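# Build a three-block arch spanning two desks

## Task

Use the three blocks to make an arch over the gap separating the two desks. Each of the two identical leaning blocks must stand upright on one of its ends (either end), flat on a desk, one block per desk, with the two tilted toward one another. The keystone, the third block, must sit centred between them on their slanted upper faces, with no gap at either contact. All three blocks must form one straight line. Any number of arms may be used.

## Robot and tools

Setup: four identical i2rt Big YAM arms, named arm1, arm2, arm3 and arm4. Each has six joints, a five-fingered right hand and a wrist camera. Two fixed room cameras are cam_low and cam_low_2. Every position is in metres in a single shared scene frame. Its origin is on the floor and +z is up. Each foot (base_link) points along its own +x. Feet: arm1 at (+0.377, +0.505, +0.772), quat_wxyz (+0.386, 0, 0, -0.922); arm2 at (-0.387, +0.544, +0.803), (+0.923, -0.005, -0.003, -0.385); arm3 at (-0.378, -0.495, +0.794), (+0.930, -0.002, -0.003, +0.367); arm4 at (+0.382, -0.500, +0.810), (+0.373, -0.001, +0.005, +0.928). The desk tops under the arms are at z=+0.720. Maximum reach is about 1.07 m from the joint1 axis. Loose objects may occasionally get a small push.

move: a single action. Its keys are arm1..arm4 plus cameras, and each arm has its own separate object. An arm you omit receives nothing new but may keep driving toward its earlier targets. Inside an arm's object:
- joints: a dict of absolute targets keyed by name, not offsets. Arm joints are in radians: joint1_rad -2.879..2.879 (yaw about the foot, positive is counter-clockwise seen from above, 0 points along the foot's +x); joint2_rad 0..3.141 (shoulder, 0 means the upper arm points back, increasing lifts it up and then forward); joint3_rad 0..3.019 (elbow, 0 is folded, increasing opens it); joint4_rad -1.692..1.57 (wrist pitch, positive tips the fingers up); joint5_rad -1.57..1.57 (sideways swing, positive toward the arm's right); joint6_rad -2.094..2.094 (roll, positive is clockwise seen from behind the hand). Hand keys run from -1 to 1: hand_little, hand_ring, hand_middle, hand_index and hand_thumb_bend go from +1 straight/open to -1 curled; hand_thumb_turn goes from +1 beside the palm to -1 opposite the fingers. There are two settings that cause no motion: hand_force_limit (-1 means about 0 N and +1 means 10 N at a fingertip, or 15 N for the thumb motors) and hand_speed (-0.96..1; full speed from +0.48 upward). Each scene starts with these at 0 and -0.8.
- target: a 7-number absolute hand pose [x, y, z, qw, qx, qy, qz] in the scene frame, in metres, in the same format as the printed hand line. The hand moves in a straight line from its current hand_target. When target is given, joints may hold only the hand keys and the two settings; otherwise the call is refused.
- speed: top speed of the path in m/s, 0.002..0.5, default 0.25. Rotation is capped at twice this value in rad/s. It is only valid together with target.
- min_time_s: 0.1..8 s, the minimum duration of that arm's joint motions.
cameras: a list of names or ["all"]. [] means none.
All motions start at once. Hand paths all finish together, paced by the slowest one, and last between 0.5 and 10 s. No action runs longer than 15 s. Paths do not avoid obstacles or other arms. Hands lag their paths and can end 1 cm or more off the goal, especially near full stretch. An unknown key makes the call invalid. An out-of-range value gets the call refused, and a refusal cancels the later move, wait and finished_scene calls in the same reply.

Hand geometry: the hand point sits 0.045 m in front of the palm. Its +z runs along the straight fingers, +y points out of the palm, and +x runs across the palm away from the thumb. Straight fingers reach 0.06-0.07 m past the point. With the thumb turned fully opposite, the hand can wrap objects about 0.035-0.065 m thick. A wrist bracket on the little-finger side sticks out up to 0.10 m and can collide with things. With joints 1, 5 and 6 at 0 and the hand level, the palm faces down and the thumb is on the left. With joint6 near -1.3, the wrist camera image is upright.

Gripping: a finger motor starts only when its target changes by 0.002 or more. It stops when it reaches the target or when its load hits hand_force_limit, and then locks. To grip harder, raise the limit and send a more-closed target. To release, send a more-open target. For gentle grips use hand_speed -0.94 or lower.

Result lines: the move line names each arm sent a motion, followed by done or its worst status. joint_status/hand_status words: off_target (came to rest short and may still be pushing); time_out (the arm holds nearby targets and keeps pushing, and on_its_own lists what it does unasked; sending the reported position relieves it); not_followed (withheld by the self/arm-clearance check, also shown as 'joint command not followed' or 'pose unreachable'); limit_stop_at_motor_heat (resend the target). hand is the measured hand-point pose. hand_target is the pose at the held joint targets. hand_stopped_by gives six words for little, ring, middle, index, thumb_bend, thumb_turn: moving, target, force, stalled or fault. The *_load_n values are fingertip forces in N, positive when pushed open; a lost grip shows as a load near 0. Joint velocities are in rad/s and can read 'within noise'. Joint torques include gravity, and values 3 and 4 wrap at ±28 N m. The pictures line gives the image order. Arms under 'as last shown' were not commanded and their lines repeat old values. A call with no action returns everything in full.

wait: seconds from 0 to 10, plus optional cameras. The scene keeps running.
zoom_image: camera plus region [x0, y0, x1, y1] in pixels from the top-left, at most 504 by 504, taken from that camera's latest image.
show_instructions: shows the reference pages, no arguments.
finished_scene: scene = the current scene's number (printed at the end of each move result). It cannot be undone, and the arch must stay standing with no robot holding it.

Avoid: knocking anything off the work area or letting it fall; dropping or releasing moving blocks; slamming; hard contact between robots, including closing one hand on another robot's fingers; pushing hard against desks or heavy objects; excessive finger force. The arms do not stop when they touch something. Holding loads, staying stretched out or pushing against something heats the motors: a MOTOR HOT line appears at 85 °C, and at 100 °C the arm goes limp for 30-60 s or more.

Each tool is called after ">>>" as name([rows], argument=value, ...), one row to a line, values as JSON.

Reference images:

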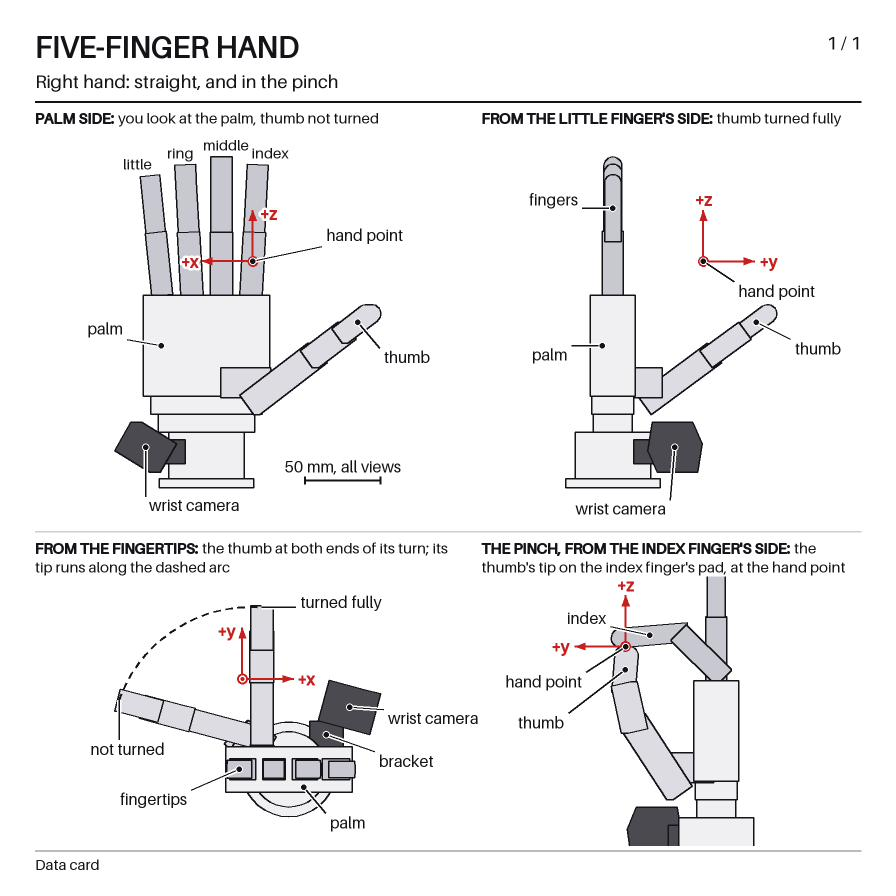

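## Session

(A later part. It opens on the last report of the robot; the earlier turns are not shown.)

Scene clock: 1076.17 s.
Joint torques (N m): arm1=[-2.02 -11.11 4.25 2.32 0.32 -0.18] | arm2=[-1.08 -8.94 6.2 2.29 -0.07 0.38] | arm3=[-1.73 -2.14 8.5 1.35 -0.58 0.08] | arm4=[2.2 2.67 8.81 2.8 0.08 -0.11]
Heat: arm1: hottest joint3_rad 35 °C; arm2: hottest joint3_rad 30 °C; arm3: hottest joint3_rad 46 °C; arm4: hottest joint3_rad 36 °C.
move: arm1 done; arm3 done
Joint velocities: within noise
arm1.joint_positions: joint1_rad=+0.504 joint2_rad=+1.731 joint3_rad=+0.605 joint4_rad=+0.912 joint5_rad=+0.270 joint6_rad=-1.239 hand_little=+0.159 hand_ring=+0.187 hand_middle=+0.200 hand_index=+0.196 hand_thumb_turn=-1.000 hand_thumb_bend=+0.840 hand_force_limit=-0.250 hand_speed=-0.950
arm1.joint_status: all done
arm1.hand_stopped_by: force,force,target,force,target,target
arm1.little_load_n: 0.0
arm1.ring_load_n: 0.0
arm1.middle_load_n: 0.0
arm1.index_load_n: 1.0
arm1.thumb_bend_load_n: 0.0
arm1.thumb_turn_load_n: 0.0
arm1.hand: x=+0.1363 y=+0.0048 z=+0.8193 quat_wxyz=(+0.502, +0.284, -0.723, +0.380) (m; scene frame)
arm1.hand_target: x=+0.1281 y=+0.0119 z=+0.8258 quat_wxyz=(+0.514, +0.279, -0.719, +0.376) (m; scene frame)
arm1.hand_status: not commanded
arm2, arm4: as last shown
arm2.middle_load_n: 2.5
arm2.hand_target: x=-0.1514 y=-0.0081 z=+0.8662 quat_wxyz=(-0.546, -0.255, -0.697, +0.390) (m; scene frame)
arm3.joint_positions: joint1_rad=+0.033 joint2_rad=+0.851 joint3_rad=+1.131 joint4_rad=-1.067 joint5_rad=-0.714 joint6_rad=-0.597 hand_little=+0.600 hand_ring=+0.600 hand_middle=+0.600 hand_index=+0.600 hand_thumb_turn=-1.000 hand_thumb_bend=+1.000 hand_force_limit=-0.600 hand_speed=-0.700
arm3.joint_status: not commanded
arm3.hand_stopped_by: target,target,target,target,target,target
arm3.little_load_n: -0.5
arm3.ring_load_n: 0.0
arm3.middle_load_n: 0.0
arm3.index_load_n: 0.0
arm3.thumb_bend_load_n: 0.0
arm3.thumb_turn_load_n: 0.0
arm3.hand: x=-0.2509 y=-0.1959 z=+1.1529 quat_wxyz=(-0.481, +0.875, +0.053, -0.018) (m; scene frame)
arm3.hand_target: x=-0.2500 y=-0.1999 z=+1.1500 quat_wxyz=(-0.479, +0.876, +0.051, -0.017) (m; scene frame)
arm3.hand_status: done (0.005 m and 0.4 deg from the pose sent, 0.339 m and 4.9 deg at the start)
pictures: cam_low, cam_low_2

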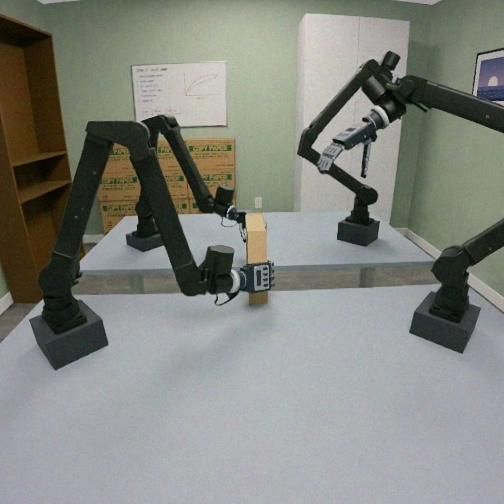

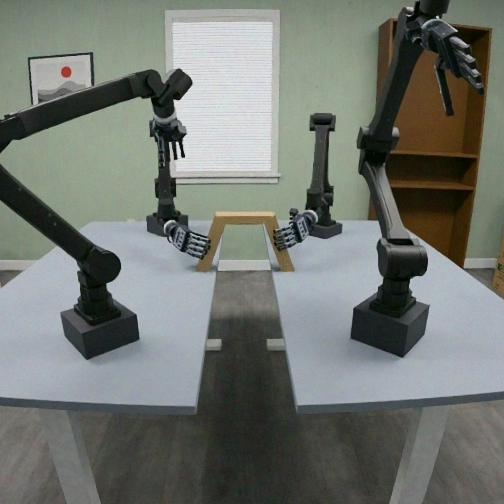

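>>> move(arm1={"joints": {"hand_index": 0.45, "hand_middle": 0.45, "hand_ring": 0.45, "hand_little": 0.45, "hand_thumb_bend": 0.95, "hand_speed": -0.9}}, cameras=[])

>>> move(arm1={"joints": {"hand_index": 0.6, "hand_middle": 0.6, "hand_ring": 0.6, "hand_little": 0.6, "hand_thumb_bend": 1.0, "hand_speed": -0.7}}, arm2={"joints": {"hand_thumb_bend": 0.84, "hand_speed": -0.95}}, cameras=["cam_low_2", "cam_low"])

>>> zoom_image(camera="cam_low_2", region=[190, 190, 300, 280])

>>> zoom_image(camera="cam_low", region=[235, 200, 285, 260])

Scene clock: 1083.97 s.
Joint torques (N m): arm1=[-1.55 -10.93 4.25 2.39 0.21 -0.12] | arm2=[-1.08 -9 6.26 2.3 -0.07 0.36] | arm3=[-1.67 -2.43 8.55 1.28 -0.58 0.1] | arm4=[2.14 3.08 8.75 2.76 0.07 -0.11]
Heat: arm1: hottest joint3_rad 35 °C; arm2: hottest joint3_rad 30 °C; arm3: hottest joint3_rad 45 °C; arm4: hottest joint3_rad 36 °C.
move: arm1 done
Joint velocities: within noise
arm1.joint_positions: joint1_rad=+0.499 joint2_rad=+1.731 joint3_rad=+0.605 joint4_rad=+0.912 joint5_rad=+0.273 joint6_rad=-1.245 hand_little=+0.450 hand_ring=+0.450 hand_middle=+0.450 hand_index=+0.450 hand_thumb_turn=-1.000 hand_thumb_bend=+0.950 hand_force_limit=-0.250 hand_speed=-0.900
arm1.joint_status: all done
arm1.hand_stopped_by: target,target,target,target,target,target
arm1.little_load_n: -0.5
arm1.ring_load_n: 0.0
arm1.middle_load_n: 0.0
arm1.index_load_n: 0.0
arm1.thumb_bend_load_n: 0.0
arm1.thumb_turn_load_n: 0.0
arm1.hand: x=+0.1328 y=+0.0067 z=+0.8196 quat_wxyz=(+0.505, +0.283, -0.723, +0.376) (m; scene frame)
arm1.hand_target: x=+0.1282 y=+0.0119 z=+0.8258 quat_wxyz=(+0.514, +0.279, -0.719, +0.376) (m; scene frame)
arm1.hand_status: not commanded
arm2, arm3, arm4: as last shown
arm3.joint_positions: joint1_rad=+0.033 joint2_rad=+0.851 joint3_rad=+1.131 joint4_rad=-1.067 joint5_rad=-0.714 joint6_rad=-0.598 hand_little=+0.600 hand_ring=+0.600 hand_middle=+0.600 hand_index=+0.600 hand_thumb_turn=-1.000 hand_thumb_bend=+1.000 hand_force_limit=-0.600 hand_speed=-0.700
arm3.little_load_n: 0.0
arm3.ring_load_n: -0.5
arm3.hand: x=-0.2509 y=-0.1959 z=+1.1528 quat_wxyz=(-0.481, +0.875, +0.053, -0.018) (m; scene frame)
arm4.index_load_n: -0.5
pictures: none
No camera images: "cameras" was empty.

Scene clock: 1085.53 s.
Joint torques (N m): arm1=[-1.44 -11.05 4.22 2.32 0.21 -0.13] | arm2=[-1.14 -8.88 5.78 2.04 -0.04 0.33] | arm3=[-1.67 -2.37 8.51 1.25 -0.58 0.11] | arm4=[2.26 3.14 8.76 2.81 0.07 -0.11]
Heat: arm1: hottest joint3_rad 35 °C; arm2: hottest joint3_rad 30 °C; arm3: hottest joint3_rad 45 °C; arm4: hottest joint3_rad 36 °C.
move: arm1 done; arm2 done
Joint velocities: within noise
arm1.joint_positions: joint1_rad=+0.499 joint2_rad=+1.731 joint3_rad=+0.605 joint4_rad=+0.912 joint5_rad=+0.273 joint6_rad=-1.245 hand_little=+0.600 hand_ring=+0.600 hand_middle=+0.600 hand_index=+0.600 hand_thumb_turn=-1.000 hand_thumb_bend=+1.000 hand_force_limit=-0.250 hand_speed=-0.700
arm1.joint_status: all done
arm1.hand_stopped_by: target,target,target,target,target,target
arm1.little_load_n: 0.0
arm1.ring_load_n: 0.0
arm1.middle_load_n: 0.0
arm1.index_load_n: 0.0
arm1.thumb_bend_load_n: 0.0
arm1.thumb_turn_load_n: 0.0
arm1.hand: x=+0.1328 y=+0.0067 z=+0.8196 quat_wxyz=(+0.505, +0.283, -0.723, +0.376) (m; scene frame)
arm1.hand_target: x=+0.1282 y=+0.0119 z=+0.8258 quat_wxyz=(+0.514, +0.279, -0.719, +0.376) (m; scene frame)
arm1.hand_status: not commanded
arm2.joint_positions: joint1_rad=-0.604 joint2_rad=+2.024 joint3_rad=+0.726 joint4_rad=+1.137 joint5_rad=-0.433 joint6_rad=+1.238 hand_little=+0.159 hand_ring=+0.187 hand_middle=+0.200 hand_index=+0.192 hand_thumb_turn=-1.000 hand_thumb_bend=+0.840 hand_force_limit=-0.250 hand_speed=-0.950
arm2.joint_status: all done
arm2.hand_stopped_by: force,force,target,force,target,target
arm2.little_load_n: 0.0
arm2.ring_load_n: 0.0
arm2.middle_load_n: 0.0
arm2.index_load_n: 0.0
arm2.thumb_bend_load_n: 1.0
arm2.thumb_turn_load_n: -0.5
arm2.hand: x=-0.1465 y=+0.0058 z=+0.8569 quat_wxyz=(-0.538, -0.254, -0.709, +0.379) (m; scene frame)
arm2.hand_target: x=-0.1515 y=-0.0081 z=+0.8662 quat_wxyz=(-0.546, -0.255, -0.697, +0.390) (m; scene frame)
arm2.hand_status: not commanded
arm3, arm4: as last shown
arm3.ring_load_n: 0.0
arm3.thumb_bend_load_n: -0.5
arm4.index_load_n: 0.0
pictures: cam_low, cam_low_2

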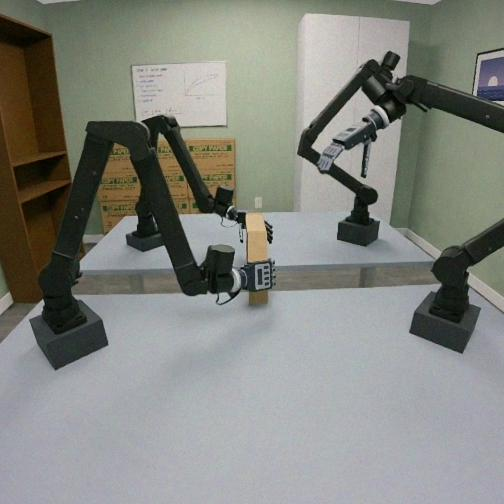

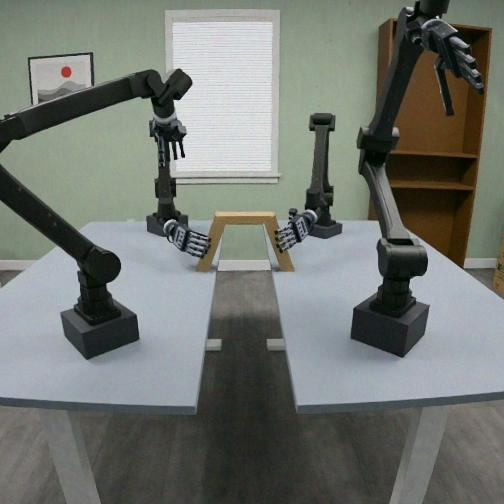

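Scaled by 4.582 from the camera's 504x504 image, which has a finer 720x720 frame.

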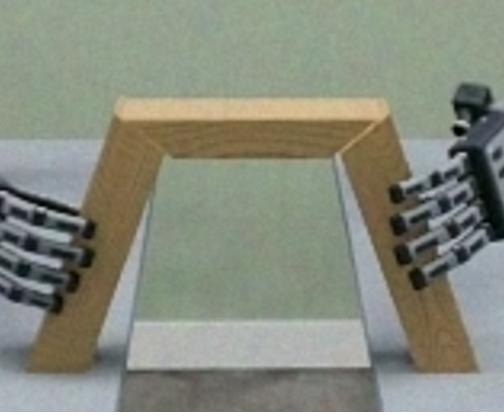

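Scaled by 8.400 from the camera's 504x504 image, which has a finer 720x720 frame.

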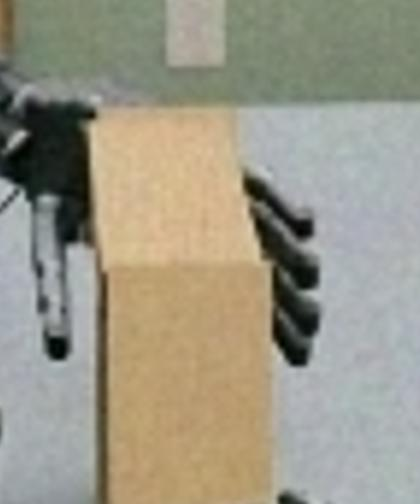

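>>> move(arm2={"joints": {"hand_index": 0.45, "hand_middle": 0.45, "hand_ring": 0.45, "hand_little": 0.45, "hand_thumb_bend": 0.95, "hand_speed": -0.9}}, cameras=[])

>>> move(arm2={"joints": {"hand_index": 0.6, "hand_middle": 0.6, "hand_ring": 0.6, "hand_little": 0.6, "hand_thumb_bend": 1.0, "hand_speed": -0.7}}, cameras=["cam_low_2", "cam_low"])

>>> zoom_image(camera="cam_low_2", region=[190, 190, 300, 280])

>>> zoom_image(camera="cam_low", region=[205, 200, 285, 310])

Scene clock: 1093.10 s.
Joint torques (N m): arm1=[-1.38 -11.11 4.23 2.3 0.21 -0.11] | arm2=[-1.26 -9.52 5.55 1.91 -0.04 0.31] | arm3=[-1.61 -2.32 8.55 1.31 -0.59 0.11] | arm4=[2.32 2.73 8.72 2.78 0.1 -0.12]
Heat: arm1: hottest joint3_rad 35 °C; arm2: hottest joint3_rad 30 °C; arm3: hottest joint3_rad 44 °C; arm4: hottest joint3_rad 36 °C.
move: arm2 done
Joint velocities: within noise
arm1, arm3, arm4: as last shown
arm1.thumb_turn_load_n: 0.5
arm2.joint_positions: joint1_rad=-0.604 joint2_rad=+2.024 joint3_rad=+0.731 joint4_rad=+1.139 joint5_rad=-0.433 joint6_rad=+1.241 hand_little=+0.450 hand_ring=+0.450 hand_middle=+0.450 hand_index=+0.450 hand_thumb_turn=-1.000 hand_thumb_bend=+0.950 hand_force_limit=-0.250 hand_speed=-0.900
arm2.joint_status: all done
arm2.hand_stopped_by: target,target,target,target,target,target
arm2.little_load_n: 0.0
arm2.ring_load_n: 0.0
arm2.middle_load_n: 0.0
arm2.index_load_n: 0.0
arm2.thumb_bend_load_n: 0.0
arm2.thumb_turn_load_n: -0.5
arm2.hand: x=-0.1462 y=+0.0041 z=+0.8590 quat_wxyz=(-0.539, -0.253, -0.707, +0.380) (m; scene frame)
arm2.hand_target: x=-0.1514 y=-0.0080 z=+0.8662 quat_wxyz=(-0.546, -0.255, -0.697, +0.390) (m; scene frame)
arm2.hand_status: not commanded
arm3.thumb_bend_load_n: 0.0
arm4.thumb_bend_load_n: 0.5
arm4.thumb_turn_load_n: -0.5
pictures: none
No camera images: "cameras" was empty.

Scene clock: 1093.77 s.
Joint torques (N m): arm1=[-1.44 -11.05 4.25 2.3 0.21 -0.12] | arm2=[-1.08 -9.35 5.53 1.88 -0.04 0.3] | arm3=[-1.67 -2.37 8.55 1.26 -0.58 0.11] | arm4=[2.32 2.9 8.77 2.89 0.08 -0.1]
Heat: arm1: hottest joint3_rad 35 °C; arm2: hottest joint3_rad 30 °C; arm3: hottest joint3_rad 44 °C; arm4: hottest joint3_rad 36 °C.
move: arm2 done
Joint velocities: within noise
arm1, arm3: as last shown
arm1.ring_load_n: -0.5
arm2.joint_positions: joint1_rad=-0.604 joint2_rad=+2.024 joint3_rad=+0.731 joint4_rad=+1.139 joint5_rad=-0.433 joint6_rad=+1.242 hand_little=+0.600 hand_ring=+0.600 hand_middle=+0.600 hand_index=+0.600 hand_thumb_turn=-1.000 hand_thumb_bend=+1.000 hand_force_limit=-0.250 hand_speed=-0.700
arm2.joint_status: all done
arm2.hand_stopped_by: target,target,target,target,target,target
arm2.little_load_n: -0.5
arm2.ring_load_n: 0.0
arm2.middle_load_n: 0.0
arm2.index_load_n: 0.0
arm2.thumb_bend_load_n: 0.0
arm2.thumb_turn_load_n: 0.0
arm2.hand: x=-0.1462 y=+0.0041 z=+0.8590 quat_wxyz=(-0.540, -0.253, -0.707, +0.380) (m; scene frame)
arm2.hand_target: x=-0.1514 y=-0.0080 z=+0.8662 quat_wxyz=(-0.546, -0.255, -0.697, +0.390) (m; scene frame)
arm2.hand_status: not commanded
arm4.joint_positions: joint1_rad=+2.331 joint2_rad=+0.602 joint3_rad=+1.437 joint4_rad=-1.316 joint5_rad=+0.075 joint6_rad=-0.995 hand_little=+1.000 hand_ring=+1.000 hand_middle=+1.000 hand_index=+1.000 hand_thumb_turn=+1.000 hand_thumb_bend=+1.000 hand_force_limit=+0.000 hand_speed=-0.800
arm4.joint_status: not commanded
arm4.hand_stopped_by: target,target,target,target,target,target
arm4.little_load_n: 0.0
arm4.ring_load_n: 0.0
arm4.middle_load_n: 0.0
arm4.index_load_n: 0.0
arm4.thumb_bend_load_n: 0.0
arm4.thumb_turn_load_n: 0.0
arm4.hand: x=+0.3334 y=-0.7076 z=+1.3212 quat_wxyz=(-0.279, -0.388, +0.759, -0.442) (m; scene frame)
arm4.hand_target: x=+0.3354 y=-0.7064 z=+1.3299 quat_wxyz=(-0.281, -0.388, +0.753, -0.451) (m; scene frame)
arm4.hand_status: not commanded
pictures: cam_low, cam_low_2

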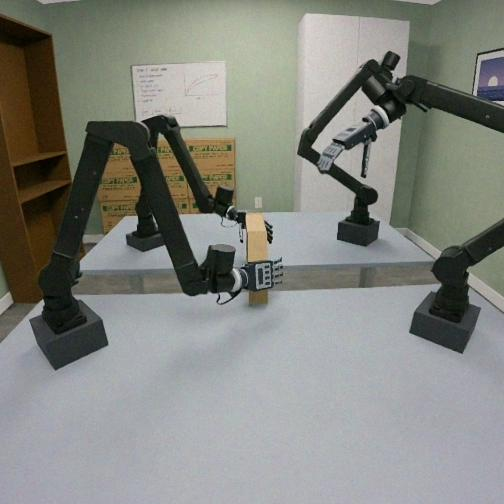

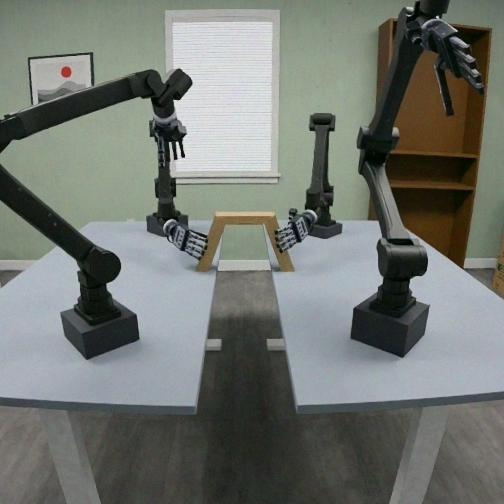

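Scaled by 4.582 from the camera's 504x504 image, which has a finer 720x720 frame.

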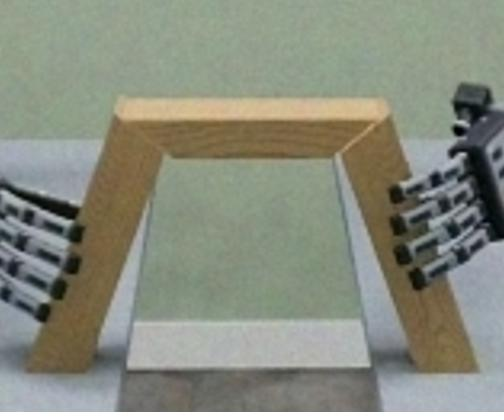

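Scaled by 4.582 from the camera's 504x504 image, which has a finer 720x720 frame.

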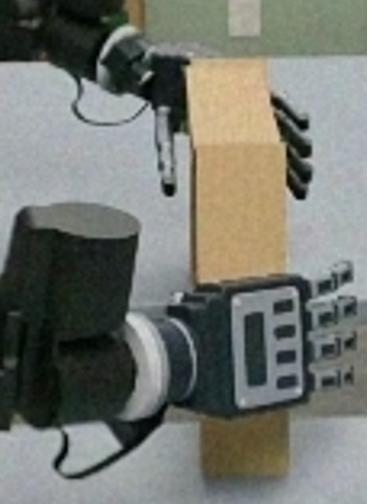

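>>> move(arm1={"target": [0.250, 0.012, 0.880, 0.51425, 0.2788, -0.71896, 0.3768], "speed": 0.1}, arm2={"target": [-0.272, -0.0081, 0.920, -0.54633, -0.25511, -0.69694, 0.39016], "speed": 0.1}, cameras=["cam_low_2", "cam_low"])

>>> zoom_image(camera="cam_low_2", region=[190, 190, 300, 280])

>>> zoom_image(camera="cam_low", region=[205, 200, 285, 310])

Scene clock: 1102.00 s.
Joint torques (N m): arm1=[-0.15 -9.47 6.11 1.26 0.3 0.06] | arm2=[-0.56 -10.46 4.94 0.99 -0.19 0.1] | arm3=[-1.79 -2.49 8.59 1.31 -0.58 0.1] | arm4=[2.08 2.73 8.76 2.78 0.1 -0.1]
Heat: arm1: hottest joint3_rad 35 °C; arm2: hottest joint3_rad 30 °C; arm3: hottest joint3_rad 43 °C; arm4: hottest joint3_rad 36 °C.
move: arm1 done; arm2 done
Joint velocities: within noise
arm1.joint_positions: joint1_rad=+0.806 joint2_rad=+1.524 joint3_rad=+0.577 joint4_rad=+0.711 joint5_rad=+0.590 joint6_rad=-1.190 hand_little=+0.600 hand_ring=+0.600 hand_middle=+0.600 hand_index=+0.600 hand_thumb_turn=-1.000 hand_thumb_bend=+1.000 hand_force_limit=-0.250 hand_speed=-0.700
arm1.joint_status: not commanded
arm1.hand_stopped_by: target,target,target,target,target,target
arm1.little_load_n: 0.0
arm1.ring_load_n: 0.0
arm1.middle_load_n: 0.0
arm1.index_load_n: 0.0
arm1.thumb_bend_load_n: 0.0
arm1.thumb_turn_load_n: 0.5
arm1.hand: x=+0.2459 y=+0.0123 z=+0.8745 quat_wxyz=(+0.516, +0.283, -0.720, +0.370) (m; scene frame)
arm1.hand_target: x=+0.2500 y=+0.0120 z=+0.8799 quat_wxyz=(+0.514, +0.279, -0.719, +0.377) (m; scene frame)
arm1.hand_status: done (0.007 m and 0.9 deg from the pose sent, 0.132 m and 1.2 deg at the start)
arm2.joint_positions: joint1_rad=-0.887 joint2_rad=+1.877 joint3_rad=+0.731 joint4_rad=+0.992 joint5_rad=-0.705 joint6_rad=+1.225 hand_little=+0.600 hand_ring=+0.600 hand_middle=+0.600 hand_index=+0.600 hand_thumb_turn=-1.000 hand_thumb_bend=+1.000 hand_force_limit=-0.250 hand_speed=-0.700
arm2.joint_status: not commanded
arm2.hand_stopped_by: target,target,target,target,target,target
arm2.little_load_n: 0.0
arm2.ring_load_n: -0.5
arm2.middle_load_n: 0.0
arm2.index_load_n: 0.0
arm2.thumb_bend_load_n: 0.0
arm2.thumb_turn_load_n: 0.0
arm2.hand: x=-0.2684 y=-0.0062 z=+0.9138 quat_wxyz=(-0.548, -0.261, -0.697, +0.382) (m; scene frame)
arm2.hand_target: x=-0.2721 y=-0.0081 z=+0.9199 quat_wxyz=(-0.546, -0.255, -0.696, +0.390) (m; scene frame)
arm2.hand_status: done (0.007 m and 1.2 deg from the pose sent, 0.140 m and 1.9 deg at the start)
arm3, arm4: as last shown
pictures: cam_low, cam_low_2

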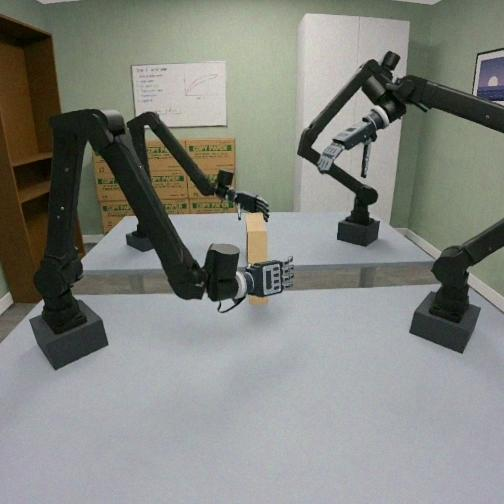

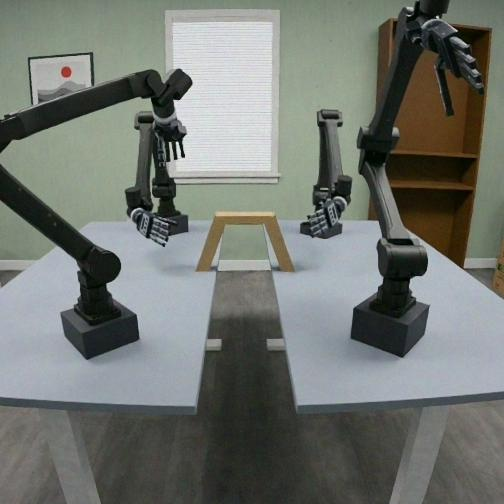

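Scaled by 4.582 from the camera's 504x504 image, which has a finer 720x720 frame.

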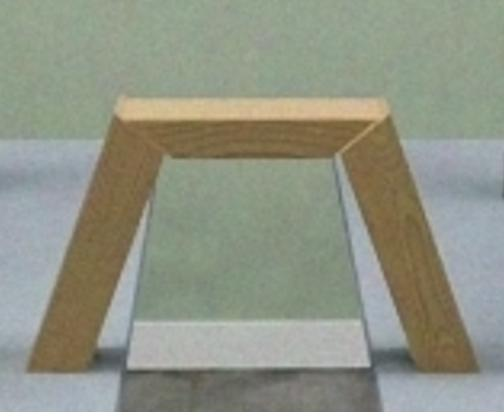

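Scaled by 4.582 from the camera's 504x504 image, which has a finer 720x720 frame.

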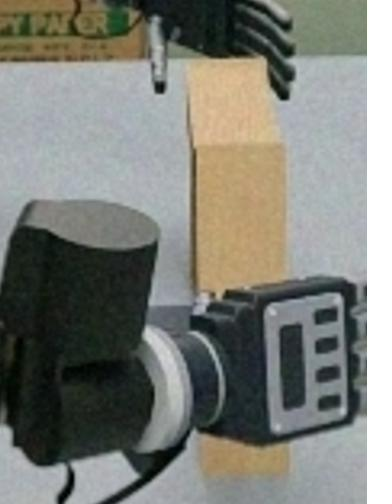

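>>> finished_scene(scene=2)

The scene is finished: the task was done.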